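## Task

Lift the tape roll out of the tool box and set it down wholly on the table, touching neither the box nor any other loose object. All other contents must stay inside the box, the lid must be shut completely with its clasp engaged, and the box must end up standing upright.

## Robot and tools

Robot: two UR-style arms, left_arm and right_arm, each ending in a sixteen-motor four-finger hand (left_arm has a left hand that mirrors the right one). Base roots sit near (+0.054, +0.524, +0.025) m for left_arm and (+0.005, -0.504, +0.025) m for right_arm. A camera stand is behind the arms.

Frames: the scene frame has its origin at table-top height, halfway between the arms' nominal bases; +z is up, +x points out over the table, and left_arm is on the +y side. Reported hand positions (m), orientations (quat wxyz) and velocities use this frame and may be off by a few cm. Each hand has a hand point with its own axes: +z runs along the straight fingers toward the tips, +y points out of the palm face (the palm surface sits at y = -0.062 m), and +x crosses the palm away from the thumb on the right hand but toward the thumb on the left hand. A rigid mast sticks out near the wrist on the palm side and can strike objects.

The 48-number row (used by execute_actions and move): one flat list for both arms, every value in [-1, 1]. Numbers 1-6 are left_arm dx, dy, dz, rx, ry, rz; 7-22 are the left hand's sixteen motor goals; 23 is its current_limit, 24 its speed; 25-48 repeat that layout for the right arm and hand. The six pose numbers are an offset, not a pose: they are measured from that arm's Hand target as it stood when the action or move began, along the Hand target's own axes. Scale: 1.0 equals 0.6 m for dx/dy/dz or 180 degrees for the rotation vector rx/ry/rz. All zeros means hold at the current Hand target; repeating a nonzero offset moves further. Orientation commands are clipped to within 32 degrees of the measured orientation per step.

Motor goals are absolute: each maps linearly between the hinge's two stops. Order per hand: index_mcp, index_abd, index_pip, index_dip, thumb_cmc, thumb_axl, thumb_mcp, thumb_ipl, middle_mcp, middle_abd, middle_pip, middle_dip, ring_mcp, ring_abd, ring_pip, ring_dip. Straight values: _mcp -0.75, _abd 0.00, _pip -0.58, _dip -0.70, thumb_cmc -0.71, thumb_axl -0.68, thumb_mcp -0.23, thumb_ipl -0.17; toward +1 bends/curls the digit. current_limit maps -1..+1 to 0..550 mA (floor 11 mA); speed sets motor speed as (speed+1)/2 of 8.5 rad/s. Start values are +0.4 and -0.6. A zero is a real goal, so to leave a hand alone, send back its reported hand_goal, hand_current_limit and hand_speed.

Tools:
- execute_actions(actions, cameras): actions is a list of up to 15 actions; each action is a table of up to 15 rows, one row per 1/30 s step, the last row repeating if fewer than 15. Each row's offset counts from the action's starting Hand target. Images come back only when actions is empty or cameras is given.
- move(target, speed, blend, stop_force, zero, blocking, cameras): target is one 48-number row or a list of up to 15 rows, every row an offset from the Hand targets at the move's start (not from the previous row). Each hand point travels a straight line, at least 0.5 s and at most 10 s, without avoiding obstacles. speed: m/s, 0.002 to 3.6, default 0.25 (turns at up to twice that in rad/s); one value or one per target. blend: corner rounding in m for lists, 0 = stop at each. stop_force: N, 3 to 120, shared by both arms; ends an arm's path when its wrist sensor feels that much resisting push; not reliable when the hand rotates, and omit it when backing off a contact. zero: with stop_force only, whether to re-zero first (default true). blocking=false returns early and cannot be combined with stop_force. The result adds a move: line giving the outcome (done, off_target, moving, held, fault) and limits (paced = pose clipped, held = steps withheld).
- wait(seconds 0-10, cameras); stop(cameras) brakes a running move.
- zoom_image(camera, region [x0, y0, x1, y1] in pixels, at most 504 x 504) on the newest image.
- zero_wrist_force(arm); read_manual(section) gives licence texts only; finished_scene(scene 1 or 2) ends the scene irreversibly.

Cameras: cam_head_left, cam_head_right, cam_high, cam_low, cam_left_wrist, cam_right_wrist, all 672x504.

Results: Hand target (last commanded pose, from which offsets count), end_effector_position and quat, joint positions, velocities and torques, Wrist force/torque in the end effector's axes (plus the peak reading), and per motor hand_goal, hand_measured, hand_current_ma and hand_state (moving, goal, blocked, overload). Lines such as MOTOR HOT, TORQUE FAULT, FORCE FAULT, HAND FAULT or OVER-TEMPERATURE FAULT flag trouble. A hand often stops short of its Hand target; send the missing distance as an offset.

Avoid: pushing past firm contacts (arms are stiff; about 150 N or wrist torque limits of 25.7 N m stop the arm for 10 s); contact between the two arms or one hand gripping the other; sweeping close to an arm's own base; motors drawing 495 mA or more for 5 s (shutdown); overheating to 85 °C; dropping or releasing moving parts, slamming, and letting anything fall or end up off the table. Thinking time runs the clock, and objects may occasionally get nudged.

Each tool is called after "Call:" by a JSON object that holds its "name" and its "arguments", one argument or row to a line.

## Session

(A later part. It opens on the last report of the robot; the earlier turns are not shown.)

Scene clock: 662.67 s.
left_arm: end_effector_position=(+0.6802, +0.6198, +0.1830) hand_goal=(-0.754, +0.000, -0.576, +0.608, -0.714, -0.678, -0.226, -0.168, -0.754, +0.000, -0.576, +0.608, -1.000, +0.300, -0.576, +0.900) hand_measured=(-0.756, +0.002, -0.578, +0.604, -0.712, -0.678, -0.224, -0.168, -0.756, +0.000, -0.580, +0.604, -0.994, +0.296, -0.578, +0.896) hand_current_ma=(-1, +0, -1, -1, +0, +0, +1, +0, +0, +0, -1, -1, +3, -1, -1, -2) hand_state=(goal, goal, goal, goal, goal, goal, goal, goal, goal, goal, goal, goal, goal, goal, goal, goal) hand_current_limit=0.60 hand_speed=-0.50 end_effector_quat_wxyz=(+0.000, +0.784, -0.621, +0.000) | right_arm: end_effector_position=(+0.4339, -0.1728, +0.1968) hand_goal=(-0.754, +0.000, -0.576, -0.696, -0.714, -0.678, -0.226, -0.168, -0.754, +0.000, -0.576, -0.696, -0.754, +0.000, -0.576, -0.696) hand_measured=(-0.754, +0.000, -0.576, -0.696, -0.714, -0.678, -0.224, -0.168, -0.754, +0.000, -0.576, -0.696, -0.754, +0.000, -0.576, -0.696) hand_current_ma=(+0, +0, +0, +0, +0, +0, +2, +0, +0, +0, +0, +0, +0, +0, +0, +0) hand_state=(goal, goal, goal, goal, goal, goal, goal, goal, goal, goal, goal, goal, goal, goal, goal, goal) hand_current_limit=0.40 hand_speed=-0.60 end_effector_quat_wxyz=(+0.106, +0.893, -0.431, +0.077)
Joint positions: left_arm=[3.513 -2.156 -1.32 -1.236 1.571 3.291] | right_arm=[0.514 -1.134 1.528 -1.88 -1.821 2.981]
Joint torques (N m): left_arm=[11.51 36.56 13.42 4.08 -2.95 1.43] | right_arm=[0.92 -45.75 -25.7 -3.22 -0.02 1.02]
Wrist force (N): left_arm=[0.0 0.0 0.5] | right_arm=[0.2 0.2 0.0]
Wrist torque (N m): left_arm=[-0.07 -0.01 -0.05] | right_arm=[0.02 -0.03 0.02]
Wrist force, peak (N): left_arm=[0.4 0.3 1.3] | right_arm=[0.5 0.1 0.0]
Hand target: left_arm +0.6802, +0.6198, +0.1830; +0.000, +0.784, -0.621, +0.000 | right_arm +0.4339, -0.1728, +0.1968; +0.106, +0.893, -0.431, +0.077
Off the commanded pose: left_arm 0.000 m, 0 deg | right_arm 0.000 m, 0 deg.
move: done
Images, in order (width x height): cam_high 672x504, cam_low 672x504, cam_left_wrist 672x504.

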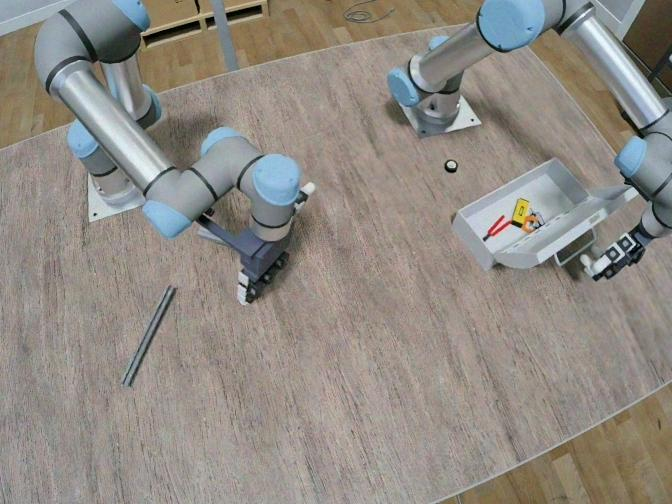

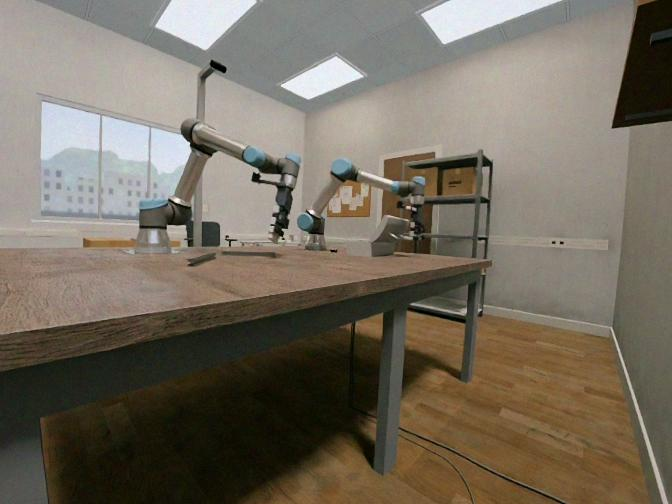

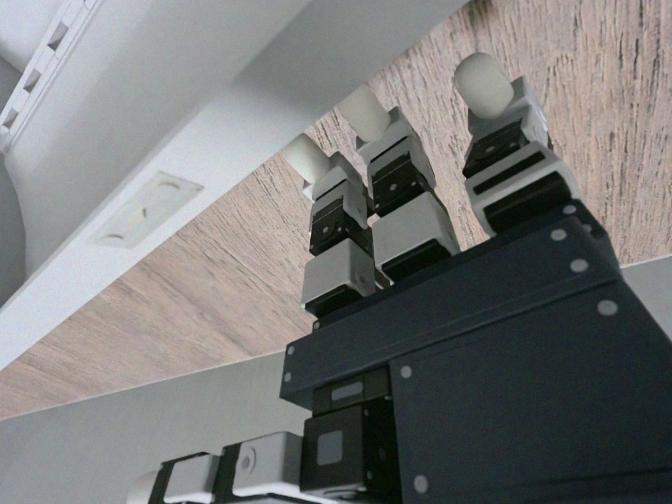

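Call:
{"name": "zoom_image", "arguments": {
  "camera": "cam_high",
  "region": [540, 170, 672, 300]
}}

Call:
{"name": "zoom_image", "arguments": {
  "camera": "cam_low",
  "region": [370, 200, 440, 260]
}}

Scaled by 3.818.

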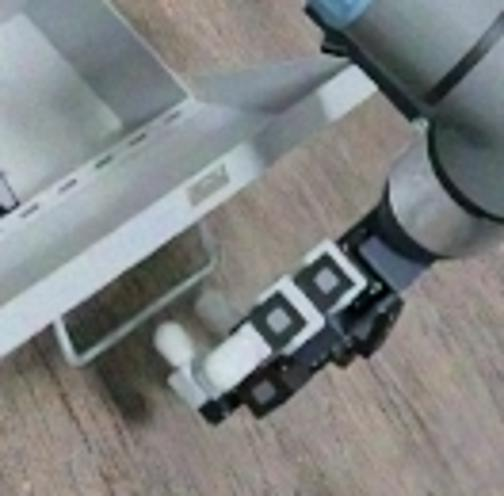

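Scaled by 7.200.

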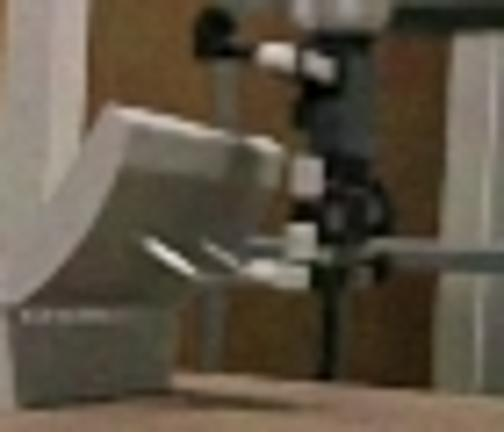

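Call:
{"name": "move", "arguments": {
  "target": [
    [0.0167,0,0.0333,0,0,0,-0.754,0,-0.576,0.609,-0.714,-0.678,-0.226,-0.168,-0.754,0,-0.576,0.609,-1,0.3,-0.576,0.9,0.6,-0.5,0,0,0,0,0,0,-0.754,0,-0.576,-0.696,-0.714,-0.678,-0.226,-0.168,-0.754,0,-0.576,-0.696,-0.754,0,-0.576,-0.696,0.4,-0.6],
    [0.0167,0.0667,0.0333,0,0,0,-0.754,0,-0.576,0.609,-0.714,-0.678,-0.226,-0.168,-0.754,0,-0.576,0.609,-1,0.3,-0.576,0.9,0.6,-0.5,0,0,0,0,0,0,-0.754,0,-0.576,-0.696,-0.714,-0.678,-0.226,-0.168,-0.754,0,-0.576,-0.696,-0.754,0,-0.576,-0.696,0.4,-0.6]
  ],
  "speed": 0.05,
  "stop_force": 4,
  "cameras": ["cam_low","cam_high","cam_left_wrist"]
}}

Call:
{"name": "zoom_image", "arguments": {
  "camera": "cam_high",
  "region": [540, 170, 672, 300]
}}

Call:
{"name": "zoom_image", "arguments": {
  "camera": "cam_low",
  "region": [370, 200, 440, 260]
}}

Scene clock: 695.47 s.
left_arm: end_effector_position=(+0.6436, +0.6009, +0.1630) hand_goal=(-0.754, +0.000, -0.576, +0.608, -0.714, -0.678, -0.226, -0.168, -0.754, +0.000, -0.576, +0.608, -1.000, +0.300, -0.576, +0.900) hand_measured=(-0.756, +0.002, -0.578, +0.604, -0.712, -0.678, -0.224, -0.168, -0.756, +0.000, -0.580, +0.604, -0.994, +0.296, -0.578, +0.896) hand_current_ma=(-1, +0, -1, -1, +0, +0, +1, +0, +0, +0, -1, -1, +3, -1, -1, -2) hand_state=(goal, goal, goal, goal, goal, goal, goal, goal, goal, goal, goal, goal, goal, goal, goal, goal) hand_current_limit=0.60 hand_speed=-0.50 end_effector_quat_wxyz=(+0.000, +0.784, -0.621, +0.000) | right_arm: end_effector_position=(+0.4339, -0.1728, +0.1968) hand_goal=(-0.754, +0.000, -0.576, -0.696, -0.714, -0.678, -0.226, -0.168, -0.754, +0.000, -0.576, -0.696, -0.754, +0.000, -0.576, -0.696) hand_measured=(-0.754, +0.000, -0.576, -0.696, -0.714, -0.678, -0.224, -0.168, -0.754, +0.000, -0.576, -0.696, -0.754, +0.000, -0.576, -0.696) hand_current_ma=(+0, +0, +0, +0, +0, +0, +2, +0, +0, +0, +0, +0, +0, +0, +0, +0) hand_state=(goal, goal, goal, goal, goal, goal, goal, goal, goal, goal, goal, goal, goal, goal, goal, goal) hand_current_limit=0.40 hand_speed=-0.60 end_effector_quat_wxyz=(+0.106, +0.893, -0.431, +0.077)
Joint positions: left_arm=[3.507 -2.085 -1.49 -1.137 1.571 3.285] | right_arm=[0.514 -1.134 1.528 -1.88 -1.821 2.981]
Joint torques (N m): left_arm=[11.23 50.29 13.66 4.17 -0.92 1.49] | right_arm=[1.17 -46.49 -25.39 -3.34 -0.04 0.88]
Wrist force (N): left_arm=[-0.1 0.2 0.5] | right_arm=[0.2 0.1 0.0]
Wrist torque (N m): left_arm=[-0.03 0.01 -0.06] | right_arm=[0.01 -0.01 0.02]
Wrist force, peak (N): left_arm=[-0.2 -0.3 0.9] | right_arm=[0.2 0.2 0.5]
Hand target: left_arm +0.6436, +0.6009, +0.1630; +0.000, +0.784, -0.621, +0.000 | right_arm +0.4339, -0.1728, +0.1968; +0.106, +0.893, -0.431, +0.077
Off the commanded pose: left_arm 0.000 m, 0 deg | right_arm 0.000 m, 0 deg.
move: done
Images, in order (width x height): cam_high 672x504, cam_low 672x504, cam_left_wrist 672x504.

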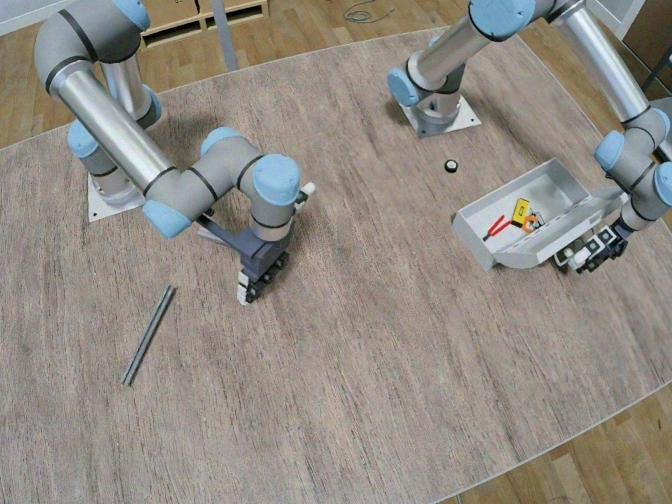

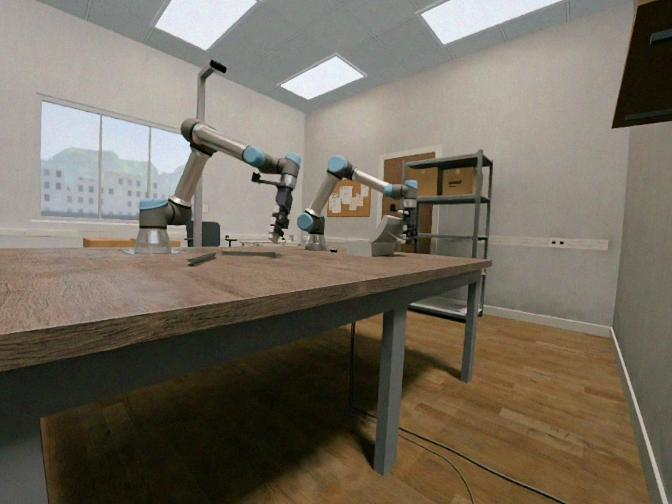

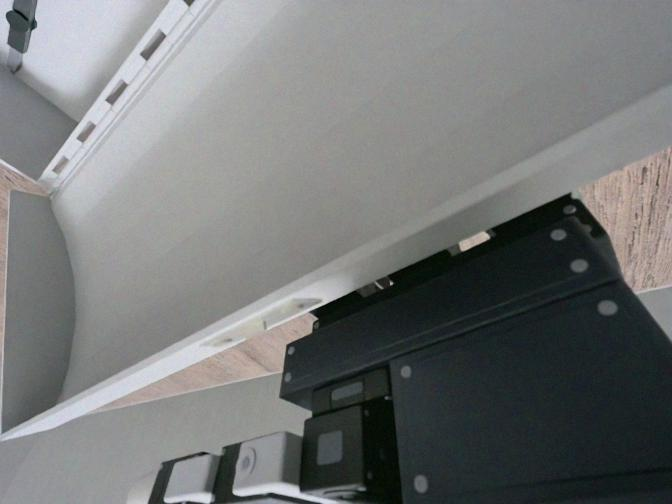

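Scaled by 3.818.

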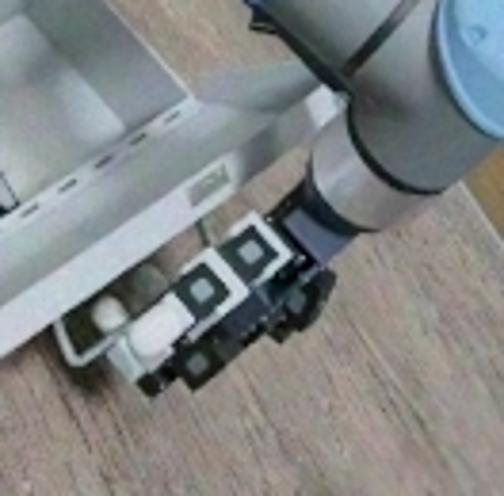

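Scaled by 7.200.

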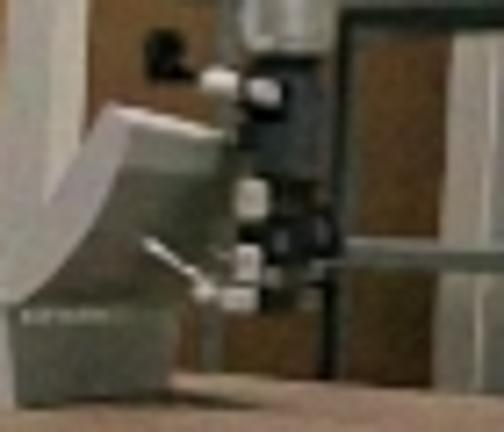

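Call:
{"name": "move", "arguments": {
  "target": [0,0.035,0.0067,0,0,0,-0.754,0,-0.576,0.609,-0.714,-0.678,-0.226,-0.168,-0.754,0,-0.576,0.609,-1,0.3,-0.576,0.9,0.6,-0.5,0,0,0,0,0,0,-0.754,0,-0.576,-0.696,-0.714,-0.678,-0.226,-0.168,-0.754,0,-0.576,-0.696,-0.754,0,-0.576,-0.696,0.4,-0.6],
  "speed": 0.04,
  "stop_force": 3
}}

Call:
{"name": "move", "arguments": {
  "target": [0,0,0,0,0,0,-0.754,0,-0.576,0.85,-0.714,-0.678,-0.226,-0.168,-0.754,0,-0.576,0.85,-1,0.3,-0.576,0.9,0.6,-0.7,0,0,0,0,0,0,-0.754,0,-0.576,-0.696,-0.714,-0.678,-0.226,-0.168,-0.754,0,-0.576,-0.696,-0.754,0,-0.576,-0.696,0.4,-0.6],
  "speed": 0.04,
  "cameras": ["cam_low","cam_high"]
}}

Call:
{"name": "zoom_image", "arguments": {
  "camera": "cam_high",
  "region": [540, 170, 672, 300]
}}

Call:
{"name": "zoom_image", "arguments": {
  "camera": "cam_low",
  "region": [370, 200, 440, 260]
}}

Scene clock: 706.53 s.
left_arm: end_effector_position=(+0.6362, +0.5992, +0.1615) hand_goal=(-0.754, +0.000, -0.576, +0.608, -0.714, -0.678, -0.226, -0.168, -0.754, +0.000, -0.576, +0.608, -1.000, +0.300, -0.576, +0.900) hand_measured=(-0.756, +0.002, -0.578, +0.604, -0.712, -0.678, -0.224, -0.168, -0.764, +0.000, -0.580, +0.604, -0.994, +0.296, -0.578, +0.896) hand_current_ma=(-1, +0, -1, -1, +0, +0, +1, +0, -9, +0, -2, -1, +3, -1, -1, -2) hand_state=(goal, goal, goal, goal, goal, goal, goal, goal, goal, goal, goal, goal, goal, goal, goal, goal) hand_current_limit=0.60 hand_speed=-0.50 end_effector_quat_wxyz=(+0.000, +0.784, -0.621, +0.000) | right_arm: end_effector_position=(+0.4339, -0.1728, +0.1968) hand_goal=(-0.754, +0.000, -0.576, -0.696, -0.714, -0.678, -0.226, -0.168, -0.754, +0.000, -0.576, -0.696, -0.754, +0.000, -0.576, -0.696) hand_measured=(-0.754, +0.000, -0.576, -0.696, -0.714, -0.678, -0.224, -0.168, -0.754, +0.000, -0.576, -0.696, -0.754, +0.000, -0.576, -0.696) hand_current_ma=(+0, +0, +0, +0, +0, +0, +2, +0, +0, +0, +0, +0, +0, +0, +0, +0) hand_state=(goal, goal, goal, goal, goal, goal, goal, goal, goal, goal, goal, goal, goal, goal, goal, goal) hand_current_limit=0.40 hand_speed=-0.60 end_effector_quat_wxyz=(+0.106, +0.893, -0.431, +0.077)
Joint positions: left_arm=[3.508 -2.07 -1.518 -1.125 1.571 3.286] | right_arm=[0.514 -1.134 1.528 -1.88 -1.821 2.981]
Joint torques (N m): left_arm=[-10.62 33.13 26.24 0.52 -1.64 -0.99] | right_arm=[-0.32 -47.19 -25.14 -3.36 -0.02 0.95]
Wrist force (N): left_arm=[0.1 -0.1 0.5] | right_arm=[0.1 0.2 0.1]
Wrist torque (N m): left_arm=[0.02 -0.03 -0.01] | right_arm=[0.02 -0.02 0.02]
Wrist force, peak (N): left_arm=[0.2 -3.6 -0.4] | right_arm=[0.3 0.4 0.3]
Hand target: left_arm +0.6362, +0.5992, +0.1615; +0.000, +0.784, -0.621, +0.000 (not the last commanded pose) | right_arm +0.4339, -0.1728, +0.1968; +0.106, +0.893, -0.431, +0.077
Off the commanded pose: left_arm 0.014 m, 0 deg | right_arm 0.000 m, 0 deg.
move: contact (left_arm)

Scene clock: 707.03 s.
left_arm: end_effector_position=(+0.6362, +0.5992, +0.1615) hand_goal=(-0.754, +0.000, -0.576, +0.850, -0.714, -0.678, -0.226, -0.168, -0.754, +0.000, -0.576, +0.850, -1.000, +0.300, -0.576, +0.900) hand_measured=(-0.752, +0.002, -0.578, +0.836, -0.712, -0.678, -0.224, -0.168, -0.766, +0.000, -0.580, +0.842, -0.994, +0.296, -0.578, +0.896) hand_current_ma=(+1, +0, -1, -13, +0, +0, +1, +0, -11, +0, -2, -5, +3, -1, -1, -2) hand_state=(goal, goal, goal, goal, goal, goal, goal, goal, goal, goal, goal, goal, goal, goal, goal, goal) hand_current_limit=0.60 hand_speed=-0.70 end_effector_quat_wxyz=(+0.000, +0.784, -0.621, +0.000) | right_arm: end_effector_position=(+0.4339, -0.1728, +0.1968) hand_goal=(-0.754, +0.000, -0.576, -0.696, -0.714, -0.678, -0.226, -0.168, -0.754, +0.000, -0.576, -0.696, -0.754, +0.000, -0.576, -0.696) hand_measured=(-0.754, +0.000, -0.576, -0.696, -0.714, -0.678, -0.224, -0.168, -0.754, +0.000, -0.576, -0.696, -0.754, +0.000, -0.576, -0.696) hand_current_ma=(+0, +0, +0, +0, +0, +0, +2, +0, +0, +0, +0, +0, +0, +0, +0, +0) hand_state=(goal, goal, goal, goal, goal, goal, goal, goal, goal, goal, goal, goal, goal, goal, goal, goal) hand_current_limit=0.40 hand_speed=-0.60 end_effector_quat_wxyz=(+0.106, +0.893, -0.431, +0.077)
Joint positions: left_arm=[3.508 -2.07 -1.518 -1.125 1.571 3.286] | right_arm=[0.514 -1.134 1.528 -1.88 -1.821 2.981]
Joint torques (N m): left_arm=[-10.53 34.05 25.98 0.84 -1.62 -1.07] | right_arm=[0.61 -46.85 -26.35 -3.12 0.05 0.87]
Wrist force (N): left_arm=[-0.1 -1.0 1.6] | right_arm=[0.2 0.0 0.1]
Wrist torque (N m): left_arm=[-0.09 -0.03 0.03] | right_arm=[-0.01 -0.03 0.02]
Wrist force, peak (N): left_arm=[0.0 -1.1 1.6] | right_arm=[0.2 0.1 0.3]
Hand target: left_arm +0.6362, +0.5992, +0.1615; +0.000, +0.784, -0.621, +0.000 | right_arm +0.4339, -0.1728, +0.1968; +0.106, +0.893, -0.431, +0.077
Off the commanded pose: left_arm 0.000 m, 0 deg | right_arm 0.000 m, 0 deg.
move: done
Images, in order (width x height): cam_high 672x504, cam_low 672x504.

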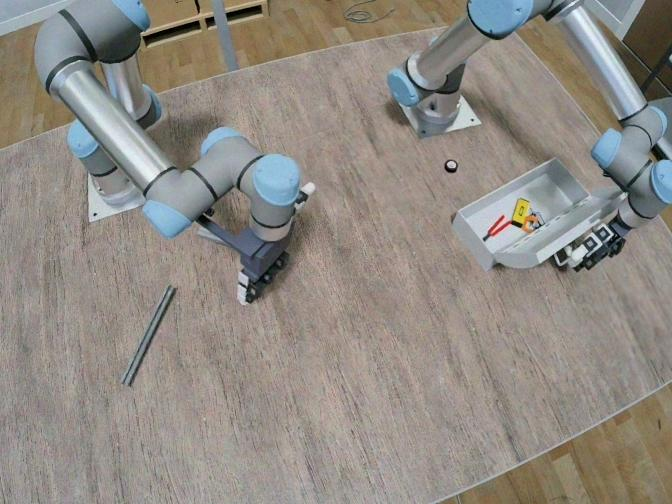

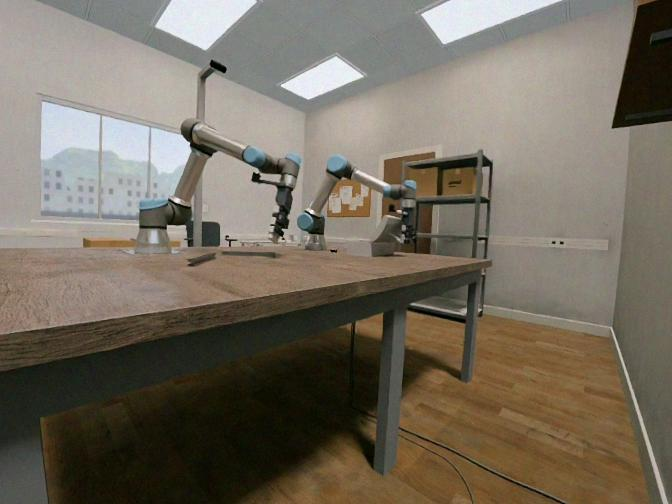

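Scaled by 3.818.

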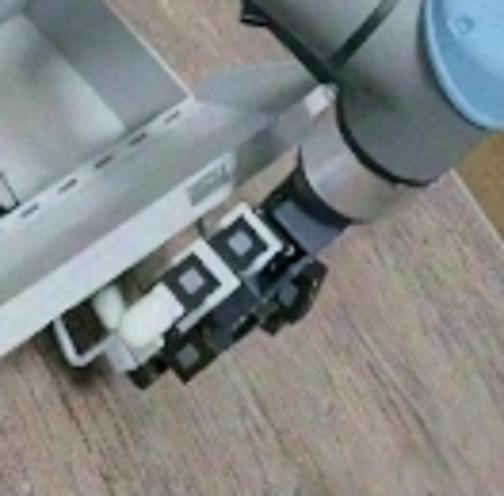

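Scaled by 7.200.

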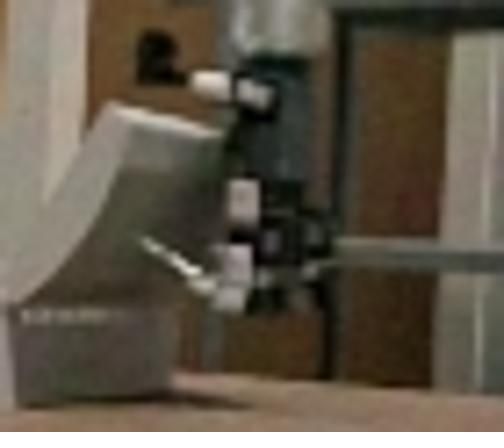

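Call:
{"name": "move", "arguments": {
  "target": [0,0,0.0125,0,0,0,-0.754,0,-0.576,1.0,-0.714,-0.678,-0.226,-0.168,-0.754,0,-0.576,1.0,-1,0.3,-0.576,0.9,0.7,-0.7,0,0,0,0,0,0,-0.754,0,-0.576,-0.696,-0.714,-0.678,-0.226,-0.168,-0.754,0,-0.576,-0.696,-0.754,0,-0.576,-0.696,0.4,-0.6],
  "speed": 0.04
}}

Call:
{"name": "move", "arguments": {
  "target": [
    [0,0.0175,-0.0495,0,0,0,-0.754,0,-0.576,1.0,-0.714,-0.678,-0.226,-0.168,-0.754,0,-0.576,1.0,-1,0.3,-0.576,0.9,0.7,-0.7,0,0,0,0,0,0,-0.754,0,-0.576,-0.696,-0.714,-0.678,-0.226,-0.168,-0.754,0,-0.576,-0.696,-0.754,0,-0.576,-0.696,0.4,-0.6],
    [0,0.0438,-0.0827,0,0,0,-0.754,0,-0.576,1.0,-0.714,-0.678,-0.226,-0.168,-0.754,0,-0.576,1.0,-1,0.3,-0.576,0.9,0.7,-0.7,0,0,0,0,0,0,-0.754,0,-0.576,-0.696,-0.714,-0.678,-0.226,-0.168,-0.754,0,-0.576,-0.696,-0.754,0,-0.576,-0.696,0.4,-0.6]
  ],
  "speed": 0.04,
  "blend": 0.005,
  "stop_force": 10,
  "cameras": ["cam_low","cam_high"]
}}

Call:
{"name": "zoom_image", "arguments": {
  "camera": "cam_high",
  "region": [540, 170, 672, 300]
}}

Call:
{"name": "zoom_image", "arguments": {
  "camera": "cam_low",
  "region": [370, 200, 440, 260]
}}

Scene clock: 740.50 s.
left_arm: end_effector_position=(+0.6362, +0.5992, +0.1542) hand_goal=(-0.754, +0.000, -0.576, +1.000, -0.714, -0.678, -0.226, -0.168, -0.754, +0.000, -0.576, +1.000, -1.000, +0.300, -0.576, +0.900) hand_measured=(-0.750, +0.002, -0.578, +0.996, -0.712, -0.678, -0.224, -0.168, -0.766, +0.000, -0.580, +0.996, -0.994, +0.296, -0.578, +0.896) hand_current_ma=(+2, +0, -1, -1, +0, +0, +1, +0, -10, +0, -2, -1, +3, -1, -1, -2) hand_state=(goal, goal, goal, goal, goal, goal, goal, goal, goal, goal, goal, goal, goal, goal, goal, goal) hand_current_limit=0.70 hand_speed=-0.70 end_effector_quat_wxyz=(+0.000, +0.784, -0.621, +0.000) | right_arm: end_effector_position=(+0.4339, -0.1728, +0.1968) hand_goal=(-0.754, +0.000, -0.576, -0.696, -0.714, -0.678, -0.226, -0.168, -0.754, +0.000, -0.576, -0.696, -0.754, +0.000, -0.576, -0.696) hand_measured=(-0.754, +0.000, -0.576, -0.696, -0.714, -0.678, -0.224, -0.168, -0.754, +0.000, -0.576, -0.696, -0.754, +0.000, -0.576, -0.696) hand_current_ma=(+0, +0, +0, +0, +0, +0, +2, +0, +0, +0, +0, +0, +0, +0, +0, +0) hand_state=(goal, goal, goal, goal, goal, goal, goal, goal, goal, goal, goal, goal, goal, goal, goal, goal) hand_current_limit=0.40 hand_speed=-0.60 end_effector_quat_wxyz=(+0.106, +0.893, -0.431, +0.077)
Joint positions: left_arm=[3.508 -2.078 -1.526 -1.108 1.571 3.286] | right_arm=[0.514 -1.134 1.528 -1.88 -1.821 2.981]
Joint torques (N m): left_arm=[-7.86 33.87 12.75 3.72 -1.47 -0.81] | right_arm=[0.18 -47.97 -25.73 -3.29 0.07 0.82]
Wrist force (N): left_arm=[0.1 -0.7 0.1] | right_arm=[0.3 -0.1 0.1]
Wrist torque (N m): left_arm=[-0.01 -0.02 0.00] | right_arm=[-0.02 -0.04 0.03]
Wrist force, peak (N): left_arm=[0.2 -3.0 2.4] | right_arm=[0.4 0.3 0.2]
Hand target: left_arm +0.6362, +0.5992, +0.1540; +0.000, +0.784, -0.621, +0.000 | right_arm +0.4339, -0.1728, +0.1968; +0.106, +0.893, -0.431, +0.077
Off the commanded pose: left_arm 0.000 m, 0 deg | right_arm 0.000 m, 0 deg.
move: done

Scene clock: 743.07 s.
left_arm: end_effector_position=(+0.6106, +0.5932, +0.2037) hand_goal=(-0.754, +0.000, -0.576, +1.000, -0.714, -0.678, -0.226, -0.168, -0.754, +0.000, -0.576, +1.000, -1.000, +0.300, -0.576, +0.900) hand_measured=(-0.756, +0.002, -0.580, +0.996, -0.712, -0.678, -0.224, -0.168, -0.774, +0.000, -0.580, +0.996, -0.994, +0.296, -0.578, +0.896) hand_current_ma=(-1, +0, -2, -2, +0, +0, +1, +0, -22, +0, -2, -1, +3, -1, -1, -2) hand_state=(goal, goal, goal, goal, goal, goal, goal, goal, goal, goal, goal, goal, goal, goal, goal, goal) hand_current_limit=0.70 hand_speed=-0.70 end_effector_quat_wxyz=(+0.000, +0.784, -0.621, +0.000) | right_arm: end_effector_position=(+0.4339, -0.1728, +0.1968) hand_goal=(-0.754, +0.000, -0.576, -0.696, -0.714, -0.678, -0.226, -0.168, -0.754, +0.000, -0.576, -0.696, -0.754, +0.000, -0.576, -0.696) hand_measured=(-0.754, +0.000, -0.576, -0.696, -0.714, -0.678, -0.224, -0.168, -0.754, +0.000, -0.576, -0.696, -0.754, +0.000, -0.576, -0.696) hand_current_ma=(+0, +0, +0, +0, +0, +0, +2, +0, +0, +0, +0, +0, +0, +0, +0, +0) hand_state=(goal, goal, goal, goal, goal, goal, goal, goal, goal, goal, goal, goal, goal, goal, goal, goal) hand_current_limit=0.40 hand_speed=-0.60 end_effector_quat_wxyz=(+0.106, +0.893, -0.431, +0.077)
Joint positions: left_arm=[3.514 -1.972 -1.548 -1.192 1.571 3.292] | right_arm=[0.514 -1.134 1.528 -1.88 -1.821 2.981]
Joint torques (N m): left_arm=[11.04 47.83 13.04 0.45 -0.88 1.47] | right_arm=[1.03 -47.84 -27.07 -3.4 -0.06 0.79]
Wrist force (N): left_arm=[-0.5 -0.8 0.7] | right_arm=[0.1 0.2 0.2]
Wrist torque (N m): left_arm=[-0.03 -0.06 -0.04] | right_arm=[0.00 -0.01 0.01]
Wrist force, peak (N): left_arm=[-0.6 -3.5 3.1] | right_arm=[0.2 0.3 0.3]
Hand target: left_arm +0.6106, +0.5932, +0.2037; +0.000, +0.784, -0.621, +0.000 | right_arm +0.4339, -0.1728, +0.1968; +0.106, +0.893, -0.431, +0.077
Off the commanded pose: left_arm 0.000 m, 0 deg | right_arm 0.000 m, 0 deg.
move: done
Images, in order (width x height): cam_high 672x504, cam_low 672x504.

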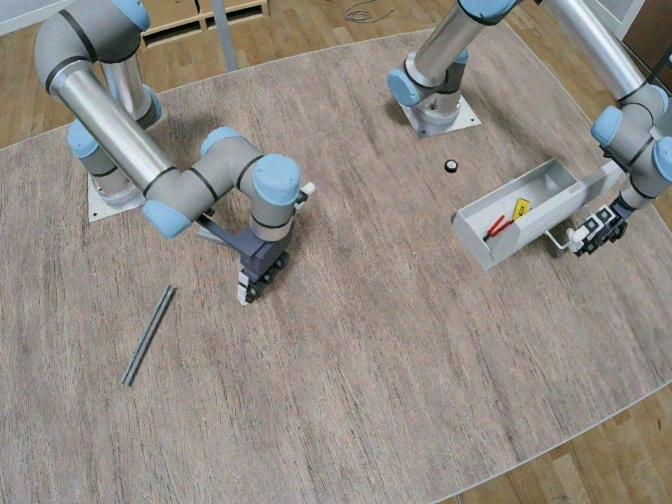

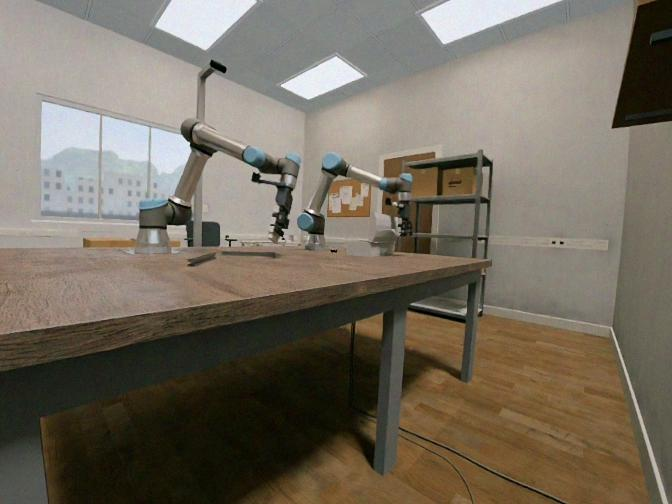

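Scaled by 3.818.

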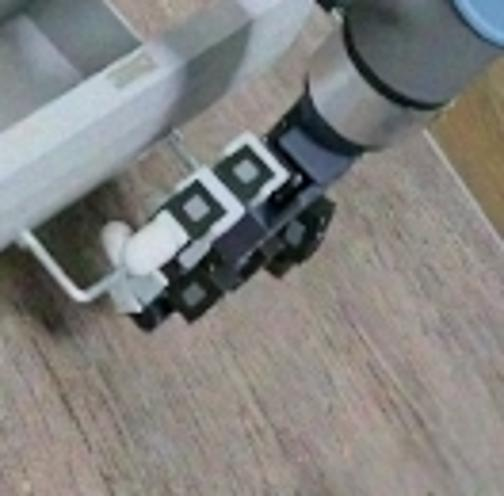

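Scaled by 7.200.

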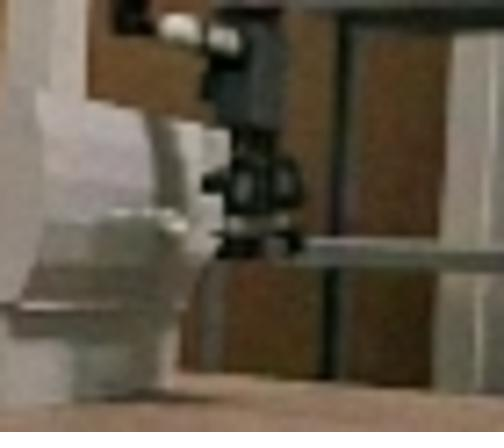

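Call:
{"name": "move", "arguments": {
  "target": [
    [0,0.0535,-0.0372,0,0,0,-0.754,0,-0.576,1.0,-0.714,-0.678,-0.226,-0.168,-0.754,0,-0.576,1.0,-1,0.3,-0.576,0.9,0.7,-0.7,0,0,0,0,0,0,-0.754,0,-0.576,-0.696,-0.714,-0.678,-0.226,-0.168,-0.754,0,-0.576,-0.696,-0.754,0,-0.576,-0.696,0.4,-0.6]
  ],
  "speed": 0.04,
  "stop_force": 10,
  "cameras": ["cam_low","cam_high","cam_left_wrist"]
}}

Call:
{"name": "zoom_image", "arguments": {
  "camera": "cam_high",
  "region": [540, 150, 672, 280]
}}

Call:
{"name": "zoom_image", "arguments": {
  "camera": "cam_low",
  "region": [370, 200, 440, 260]
}}

Scene clock: 755.33 s.
left_arm: end_effector_position=(+0.5794, +0.5858, +0.2260) hand_goal=(-0.754, +0.000, -0.576, +1.000, -0.714, -0.678, -0.226, -0.168, -0.754, +0.000, -0.576, +1.000, -1.000, +0.300, -0.576, +0.900) hand_measured=(-0.754, +0.002, -0.578, +0.996, -0.712, -0.678, -0.224, -0.168, -0.756, +0.000, -0.580, +0.996, -0.994, +0.296, -0.578, +0.896) hand_current_ma=(+0, +0, -1, -1, +0, +0, +1, +0, +0, +0, -1, -1, +3, -1, -1, -2) hand_state=(goal, goal, goal, goal, goal, goal, goal, goal, goal, goal, goal, goal, goal, goal, goal, goal) hand_current_limit=0.70 hand_speed=-0.70 end_effector_quat_wxyz=(+0.000, +0.784, -0.621, +0.000) | right_arm: end_effector_position=(+0.4339, -0.1728, +0.1968) hand_goal=(-0.754, +0.000, -0.576, -0.696, -0.714, -0.678, -0.226, -0.168, -0.754, +0.000, -0.576, -0.696, -0.754, +0.000, -0.576, -0.696) hand_measured=(-0.754, +0.000, -0.576, -0.696, -0.714, -0.678, -0.224, -0.168, -0.754, +0.000, -0.576, -0.696, -0.754, +0.000, -0.576, -0.696) hand_current_ma=(+0, +0, +0, +0, +0, +0, +2, +0, +0, +0, +0, +0, +0, +0, +0, +0) hand_state=(goal, goal, goal, goal, goal, goal, goal, goal, goal, goal, goal, goal, goal, goal, goal, goal) hand_current_limit=0.40 hand_speed=-0.60 end_effector_quat_wxyz=(+0.106, +0.893, -0.431, +0.077)
Joint positions: left_arm=[3.522 -1.881 -1.615 -1.216 1.571 3.3] | right_arm=[0.514 -1.134 1.528 -1.88 -1.821 2.981]
Joint torques (N m): left_arm=[11.55 43.86 13.09 0.61 0.67 1.48] | right_arm=[0.32 -48.34 -26.2 -3.23 -0.05 0.99]
Wrist force (N): left_arm=[0.0 0.3 0.4] | right_arm=[0.3 0.1 -0.1]
Wrist torque (N m): left_arm=[-0.01 -0.01 -0.05] | right_arm=[0.03 -0.04 0.03]
Wrist force, peak (N): left_arm=[-0.5 -1.4 1.2] | right_arm=[0.3 0.4 0.2]
Hand target: left_arm +0.5794, +0.5858, +0.2260; +0.000, +0.784, -0.621, +0.000 | right_arm +0.4339, -0.1728, +0.1968; +0.106, +0.893, -0.431, +0.077
Off the commanded pose: left_arm 0.000 m, 0 deg | right_arm 0.000 m, 0 deg.
move: done
Images, in order (width x height): cam_high 672x504, cam_low 672x504, cam_left_wrist 672x504.

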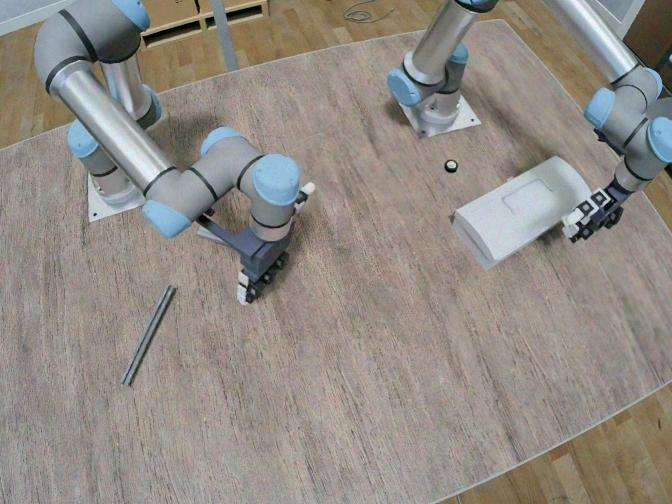

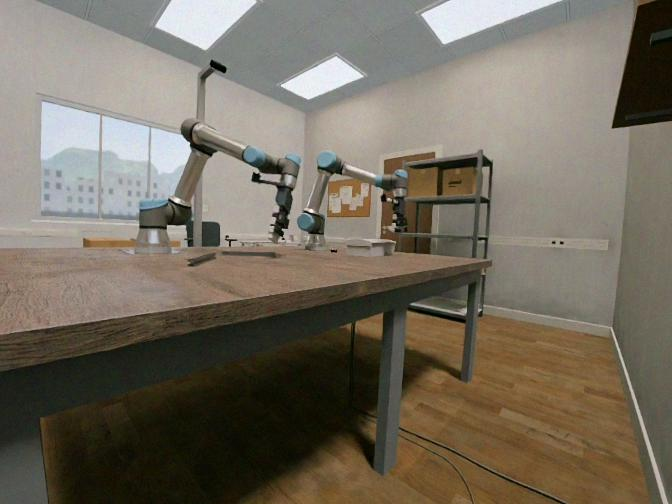

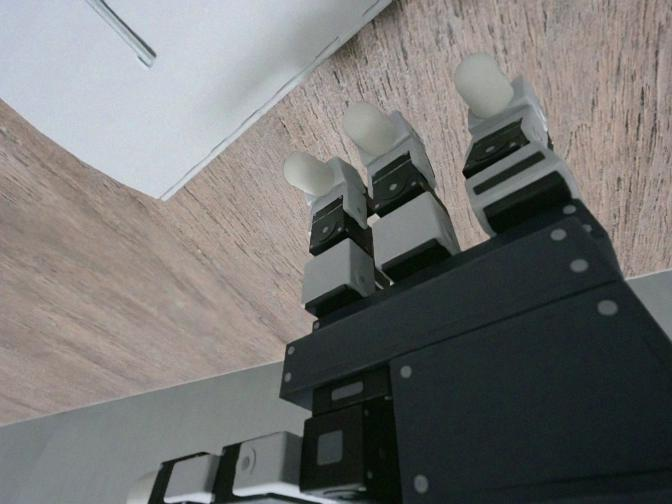

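Scaled by 3.818.

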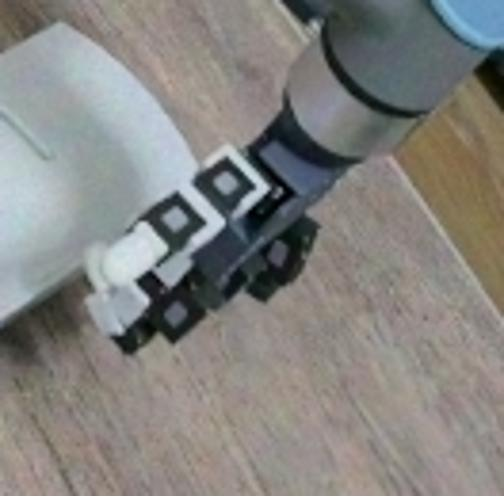

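Scaled by 7.200.

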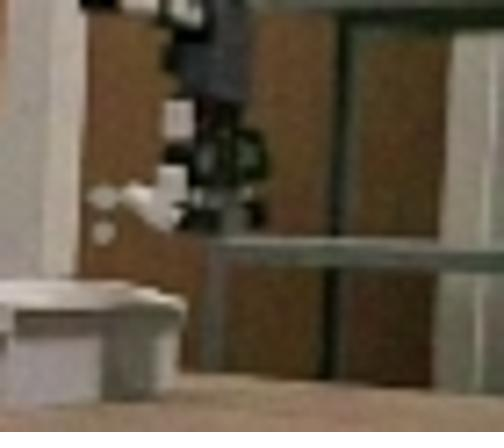

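Call:
{"name": "zoom_image", "arguments": {
  "camera": "cam_high",
  "region": [430, 140, 610, 280]
}}

Call:
{"name": "zoom_image", "arguments": {
  "camera": "cam_low",
  "region": [330, 220, 420, 270]
}}

Scaled by 2.800.

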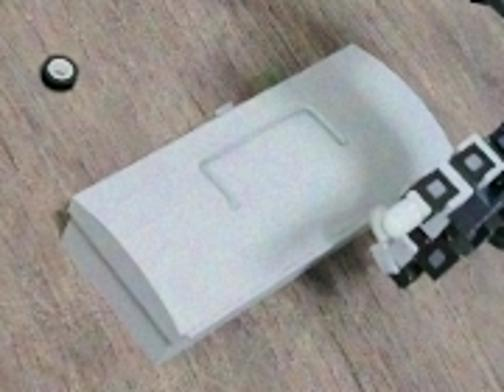

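Scaled by 5.600.

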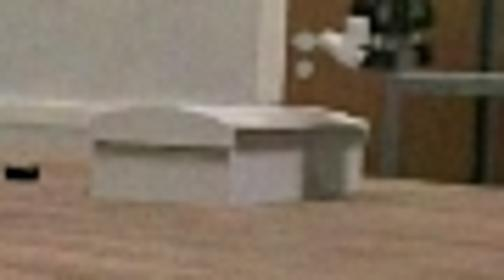

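Call:
{"name": "move", "arguments": {
  "target": [
    [0,0,-0.14,0,0,0,-0.754,0,-0.576,-0.696,-0.714,-0.678,-0.226,-0.168,-0.754,0,-0.576,-0.696,-0.754,0,-0.576,-0.696,0.7,-0.4,0,0,0,0,0,0,-0.754,0,-0.576,-0.696,-0.714,-0.678,-0.226,-0.168,-0.754,0,-0.576,-0.696,-0.754,0,-0.576,-0.696,0.4,-0.6],
    [0,0.3267,-0.14,0,0,0,-0.754,0,-0.576,-0.696,-0.714,-0.678,-0.226,-0.168,-0.754,0,-0.576,-0.696,-0.754,0,-0.576,-0.696,0.7,-0.4,0,0,0,0,0,0,-0.754,0,-0.576,-0.696,-0.714,-0.678,-0.226,-0.168,-0.754,0,-0.576,-0.696,-0.754,0,-0.576,-0.696,0.4,-0.6]
  ],
  "speed": 0.2,
  "blend": 0.02,
  "cameras": ["cam_low","cam_high","cam_left_wrist"]
}}

Call:
{"name": "zoom_image", "arguments": {
  "camera": "cam_low",
  "region": [330, 210, 430, 270]
}}

Scene clock: 785.50 s.
left_arm: end_effector_position=(+0.3887, +0.5409, +0.3099) hand_goal=(-0.754, +0.000, -0.576, -0.696, -0.714, -0.678, -0.226, -0.168, -0.754, +0.000, -0.576, -0.696, -0.754, +0.000, -0.576, -0.696) hand_measured=(-0.754, +0.002, -0.578, -0.694, -0.712, -0.678, -0.224, -0.168, -0.754, +0.000, -0.578, -0.694, -0.754, +0.004, -0.578, -0.692) hand_current_ma=(+0, +0, -1, +1, +0, +0, +1, +0, +0, +0, -1, +1, +0, +1, -1, +1) hand_state=(goal, goal, goal, goal, goal, goal, goal, goal, goal, goal, goal, goal, goal, goal, goal, goal) hand_current_limit=0.70 hand_speed=-0.40 end_effector_quat_wxyz=(+0.000, +0.784, -0.621, +0.000) | right_arm: end_effector_position=(+0.4339, -0.1728, +0.1968) hand_goal=(-0.754, +0.000, -0.576, -0.696, -0.714, -0.678, -0.226, -0.168, -0.754, +0.000, -0.576, -0.696, -0.754, +0.000, -0.576, -0.696) hand_measured=(-0.754, +0.000, -0.576, -0.696, -0.714, -0.678, -0.224, -0.168, -0.754, +0.000, -0.576, -0.696, -0.754, +0.000, -0.576, -0.696) hand_current_ma=(+0, +0, +0, +0, +0, +0, +2, +0, +0, +0, +0, +0, +0, +0, +0, +0) hand_state=(goal, goal, goal, goal, goal, goal, goal, goal, goal, goal, goal, goal, goal, goal, goal, goal) hand_current_limit=0.40 hand_speed=-0.60 end_effector_quat_wxyz=(+0.106, +0.893, -0.431, +0.077)
Joint positions: left_arm=[3.6 -1.352 -1.949 -1.411 1.571 3.378] | right_arm=[0.514 -1.134 1.528 -1.88 -1.821 2.981]
Joint torques (N m): left_arm=[10.82 22.46 13.59 0.74 -3.06 1.36] | right_arm=[0.65 -48.42 -26.7 -3.34 -0.11 0.86]
Wrist force (N): left_arm=[-0.2 0.6 0.5] | right_arm=[0.2 0.1 0.2]
Wrist torque (N m): left_arm=[0.04 0.01 -0.09] | right_arm=[-0.01 -0.02 0.02]
Wrist force, peak (N): left_arm=[0.3 0.3 1.5] | right_arm=[0.4 0.2 0.3]
Hand target: left_arm +0.3886, +0.5409, +0.3100; +0.000, +0.784, -0.621, +0.000 | right_arm +0.4339, -0.1728, +0.1968; +0.106, +0.893, -0.431, +0.077
Off the commanded pose: left_arm 0.000 m, 0 deg | right_arm 0.000 m, 0 deg.
move: done
Images, in order (width x height): cam_high 672x504, cam_low 672x504, cam_left_wrist 672x504.

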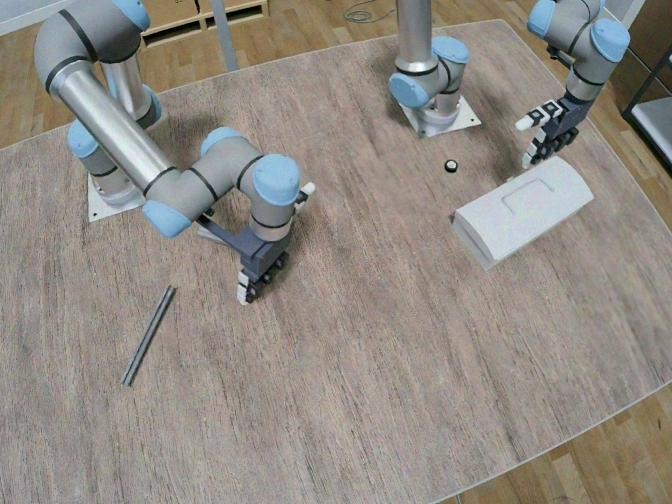

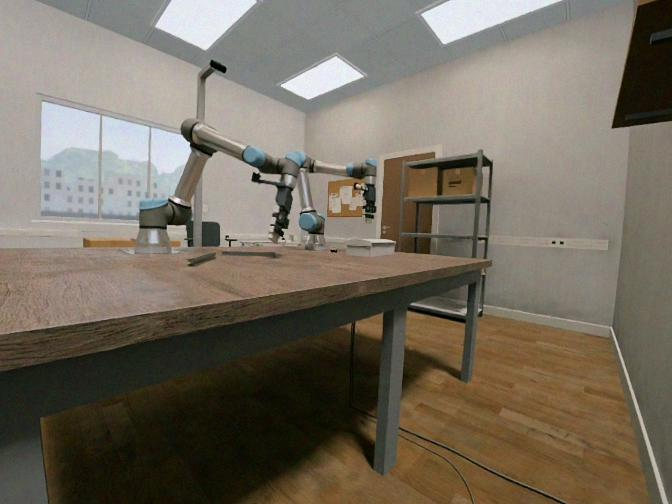

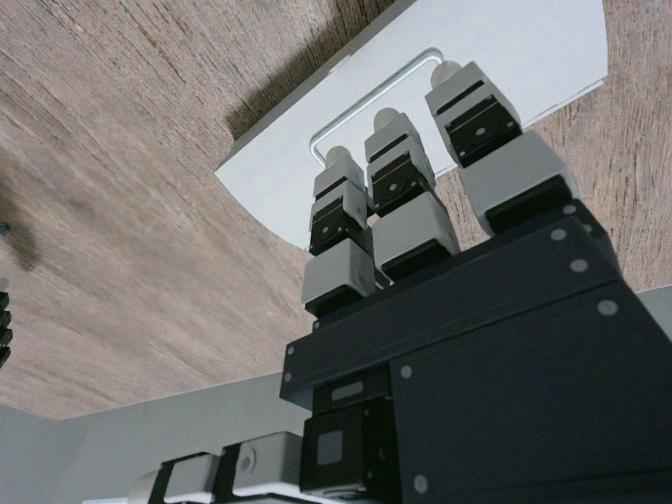

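Scaled by 5.040.

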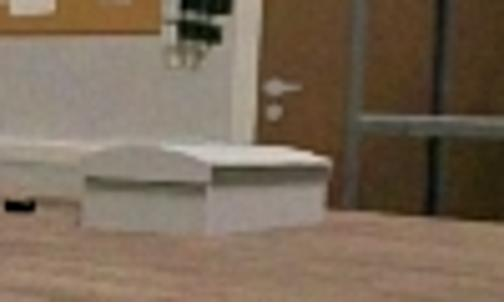

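Call:
{"name": "move", "arguments": {
  "target": [0,0.0133,0.125,0,0,0,-0.754,0,-0.576,-0.696,-0.714,-0.678,-0.226,-0.168,-0.754,0,-0.576,-0.696,-0.754,0,-0.576,-0.696,0.7,-0.4,0,0,0,0,0,0,-0.754,0,-0.576,-0.696,-0.714,-0.678,-0.226,-0.168,-0.754,0,-0.576,-0.696,-0.754,0,-0.576,-0.696,0.4,-0.6],
  "speed": 0.15
}}

Call:
{"name": "move", "arguments": {
  "target": [0,0,0.0667,0,0,0,-0.754,0,-0.576,-0.696,-0.714,-0.678,-0.226,-0.168,-0.754,0,-0.576,-0.696,-0.754,0,-0.576,-0.696,0.9,-0.4,0,0,0,0,0,0,-0.754,0,-0.576,-0.696,-0.714,-0.678,-0.226,-0.168,-0.754,0,-0.576,-0.696,-0.754,0,-0.576,-0.696,0.4,-0.6],
  "speed": 0.02,
  "stop_force": 12,
  "cameras": ["cam_low","cam_high","cam_left_wrist"]
}}

Call:
{"name": "zoom_image", "arguments": {
  "camera": "cam_low",
  "region": [330, 210, 430, 270]
}}

Scene clock: 804.63 s.
left_arm: end_effector_position=(+0.3808, +0.5391, +0.2351) hand_goal=(-0.754, +0.000, -0.576, -0.696, -0.714, -0.678, -0.226, -0.168, -0.754, +0.000, -0.576, -0.696, -0.754, +0.000, -0.576, -0.696) hand_measured=(-0.754, +0.002, -0.578, -0.694, -0.712, -0.678, -0.224, -0.168, -0.754, +0.000, -0.578, -0.694, -0.754, +0.004, -0.578, -0.692) hand_current_ma=(+0, +0, -1, +1, +0, +0, +1, +0, +0, +0, -1, +1, +0, +1, -1, +1) hand_state=(goal, goal, goal, goal, goal, goal, goal, goal, goal, goal, goal, goal, goal, goal, goal, goal) hand_current_limit=0.70 hand_speed=-0.40 end_effector_quat_wxyz=(+0.000, +0.784, -0.621, +0.000) | right_arm: end_effector_position=(+0.4339, -0.1728, +0.1968) hand_goal=(-0.754, +0.000, -0.576, -0.696, -0.714, -0.678, -0.226, -0.168, -0.754, +0.000, -0.576, -0.696, -0.754, +0.000, -0.576, -0.696) hand_measured=(-0.754, +0.000, -0.576, -0.696, -0.714, -0.678, -0.224, -0.168, -0.754, +0.000, -0.576, -0.696, -0.754, +0.000, -0.576, -0.696) hand_current_ma=(+0, +0, +0, +0, +0, +0, +2, +0, +0, +0, +0, +0, +0, +0, +0, +0) hand_state=(goal, goal, goal, goal, goal, goal, goal, goal, goal, goal, goal, goal, goal, goal, goal, goal) hand_current_limit=0.40 hand_speed=-0.60 end_effector_quat_wxyz=(+0.106, +0.893, -0.431, +0.077)
Joint positions: left_arm=[3.605 -1.382 -2.124 -1.206 1.571 3.383] | right_arm=[0.514 -1.134 1.528 -1.88 -1.821 2.981]
Joint torques (N m): left_arm=[11.66 5.25 13.34 4.19 -1.35 1.35] | right_arm=[0.2 -48.55 -27.19 -3.33 -0.17 0.64]
Wrist force (N): left_arm=[-0.3 0.3 0.5] | right_arm=[0.2 0.1 0.1]
Wrist torque (N m): left_arm=[-0.01 0.02 -0.07] | right_arm=[0.00 -0.02 0.02]
Wrist force, peak (N): left_arm=[-0.2 0.4 1.3] | right_arm=[0.4 0.3 0.1]
Hand target: left_arm +0.3808, +0.5391, +0.2350; +0.000, +0.784, -0.621, +0.000 | right_arm +0.4339, -0.1728, +0.1968; +0.106, +0.893, -0.431, +0.077
Off the commanded pose: left_arm 0.000 m, 0 deg | right_arm 0.000 m, 0 deg.
move: done

Scene clock: 807.20 s.
left_arm: end_effector_position=(+0.3808, +0.5391, +0.2083) hand_goal=(-0.754, +0.000, -0.576, -0.696, -0.714, -0.678, -0.226, -0.168, -0.754, +0.000, -0.576, -0.696, -0.754, +0.000, -0.576, -0.696) hand_measured=(-0.752, +0.002, -0.578, -0.698, -0.712, -0.678, -0.224, -0.168, -0.754, +0.000, -0.578, -0.696, -0.754, +0.004, -0.578, -0.694) hand_current_ma=(+1, +1, -1, -1, +0, +0, +1, +0, +0, +0, -1, +0, +0, +1, +0, +1) hand_state=(goal, goal, goal, goal, goal, goal, goal, goal, goal, goal, goal, goal, goal, goal, goal, goal) hand_current_limit=0.90 hand_speed=-0.40 end_effector_quat_wxyz=(+0.000, +0.784, -0.621, +0.000) | right_arm: end_effector_position=(+0.4339, -0.1728, +0.1968) hand_goal=(-0.754, +0.000, -0.576, -0.696, -0.714, -0.678, -0.226, -0.168, -0.754, +0.000, -0.576, -0.696, -0.754, +0.000, -0.576, -0.696) hand_measured=(-0.754, +0.000, -0.576, -0.696, -0.714, -0.678, -0.224, -0.168, -0.754, +0.000, -0.576, -0.696, -0.754, +0.000, -0.576, -0.696) hand_current_ma=(+0, +0, +0, +0, +0, +0, +2, +0, +0, +0, +0, +0, +0, +0, +0, +0) hand_state=(goal, goal, goal, goal, goal, goal, goal, goal, goal, goal, goal, goal, goal, goal, goal, goal) hand_current_limit=0.40 hand_speed=-0.60 end_effector_quat_wxyz=(+0.106, +0.893, -0.431, +0.077)
Joint positions: left_arm=[3.605 -1.412 -2.175 -1.126 1.571 3.383] | right_arm=[0.514 -1.134 1.528 -1.88 -1.821 2.981]
Joint torques (N m): left_arm=[6.99 18.85 22.23 -0.53 1.79 0.81] | right_arm=[0.45 -48.77 -26.05 -3.27 0.12 0.8]
Wrist force (N): left_arm=[-0.6 0.3 -11.1] | right_arm=[0.1 0.1 0.2]
Wrist torque (N m): left_arm=[0.92 0.14 -0.11] | right_arm=[-0.01 -0.03 0.01]
Wrist force, peak (N): left_arm=[-0.6 0.9 -28.1] | right_arm=[0.2 0.3 0.3]
Hand target: left_arm +0.3808, +0.5391, +0.2083; +0.000, +0.784, -0.621, +0.000 (not the last commanded pose) | right_arm +0.4339, -0.1728, +0.1968; +0.106, +0.893, -0.431, +0.077
Off the commanded pose: left_arm 0.013 m, 0 deg | right_arm 0.000 m, 0 deg.
move: contact (left_arm)
Images, in order (width x height): cam_high 672x504, cam_low 672x504, cam_left_wrist 672x504.

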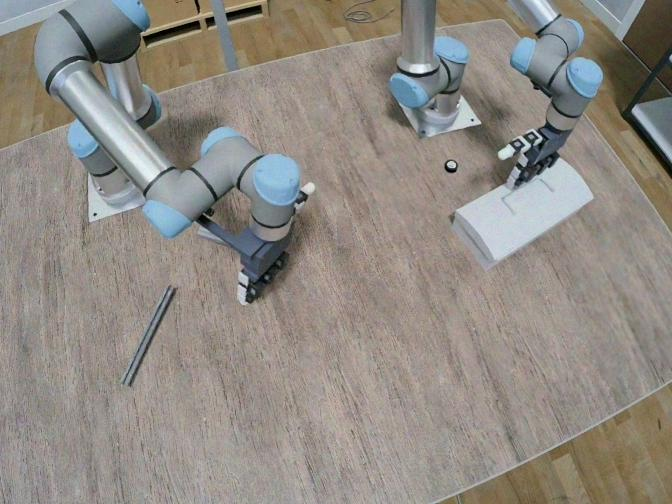

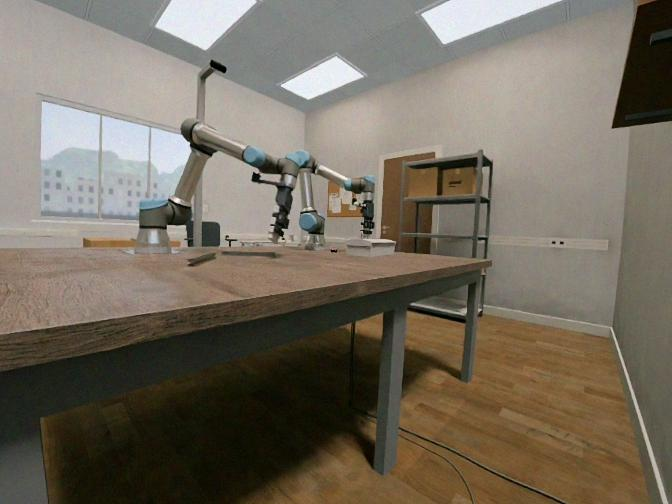

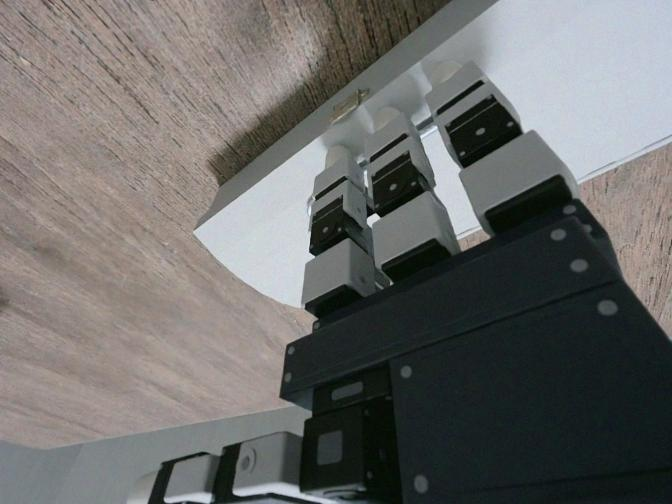

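Scaled by 5.040.

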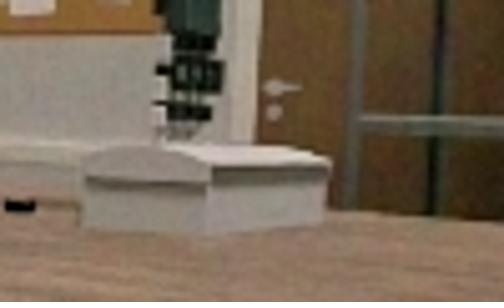

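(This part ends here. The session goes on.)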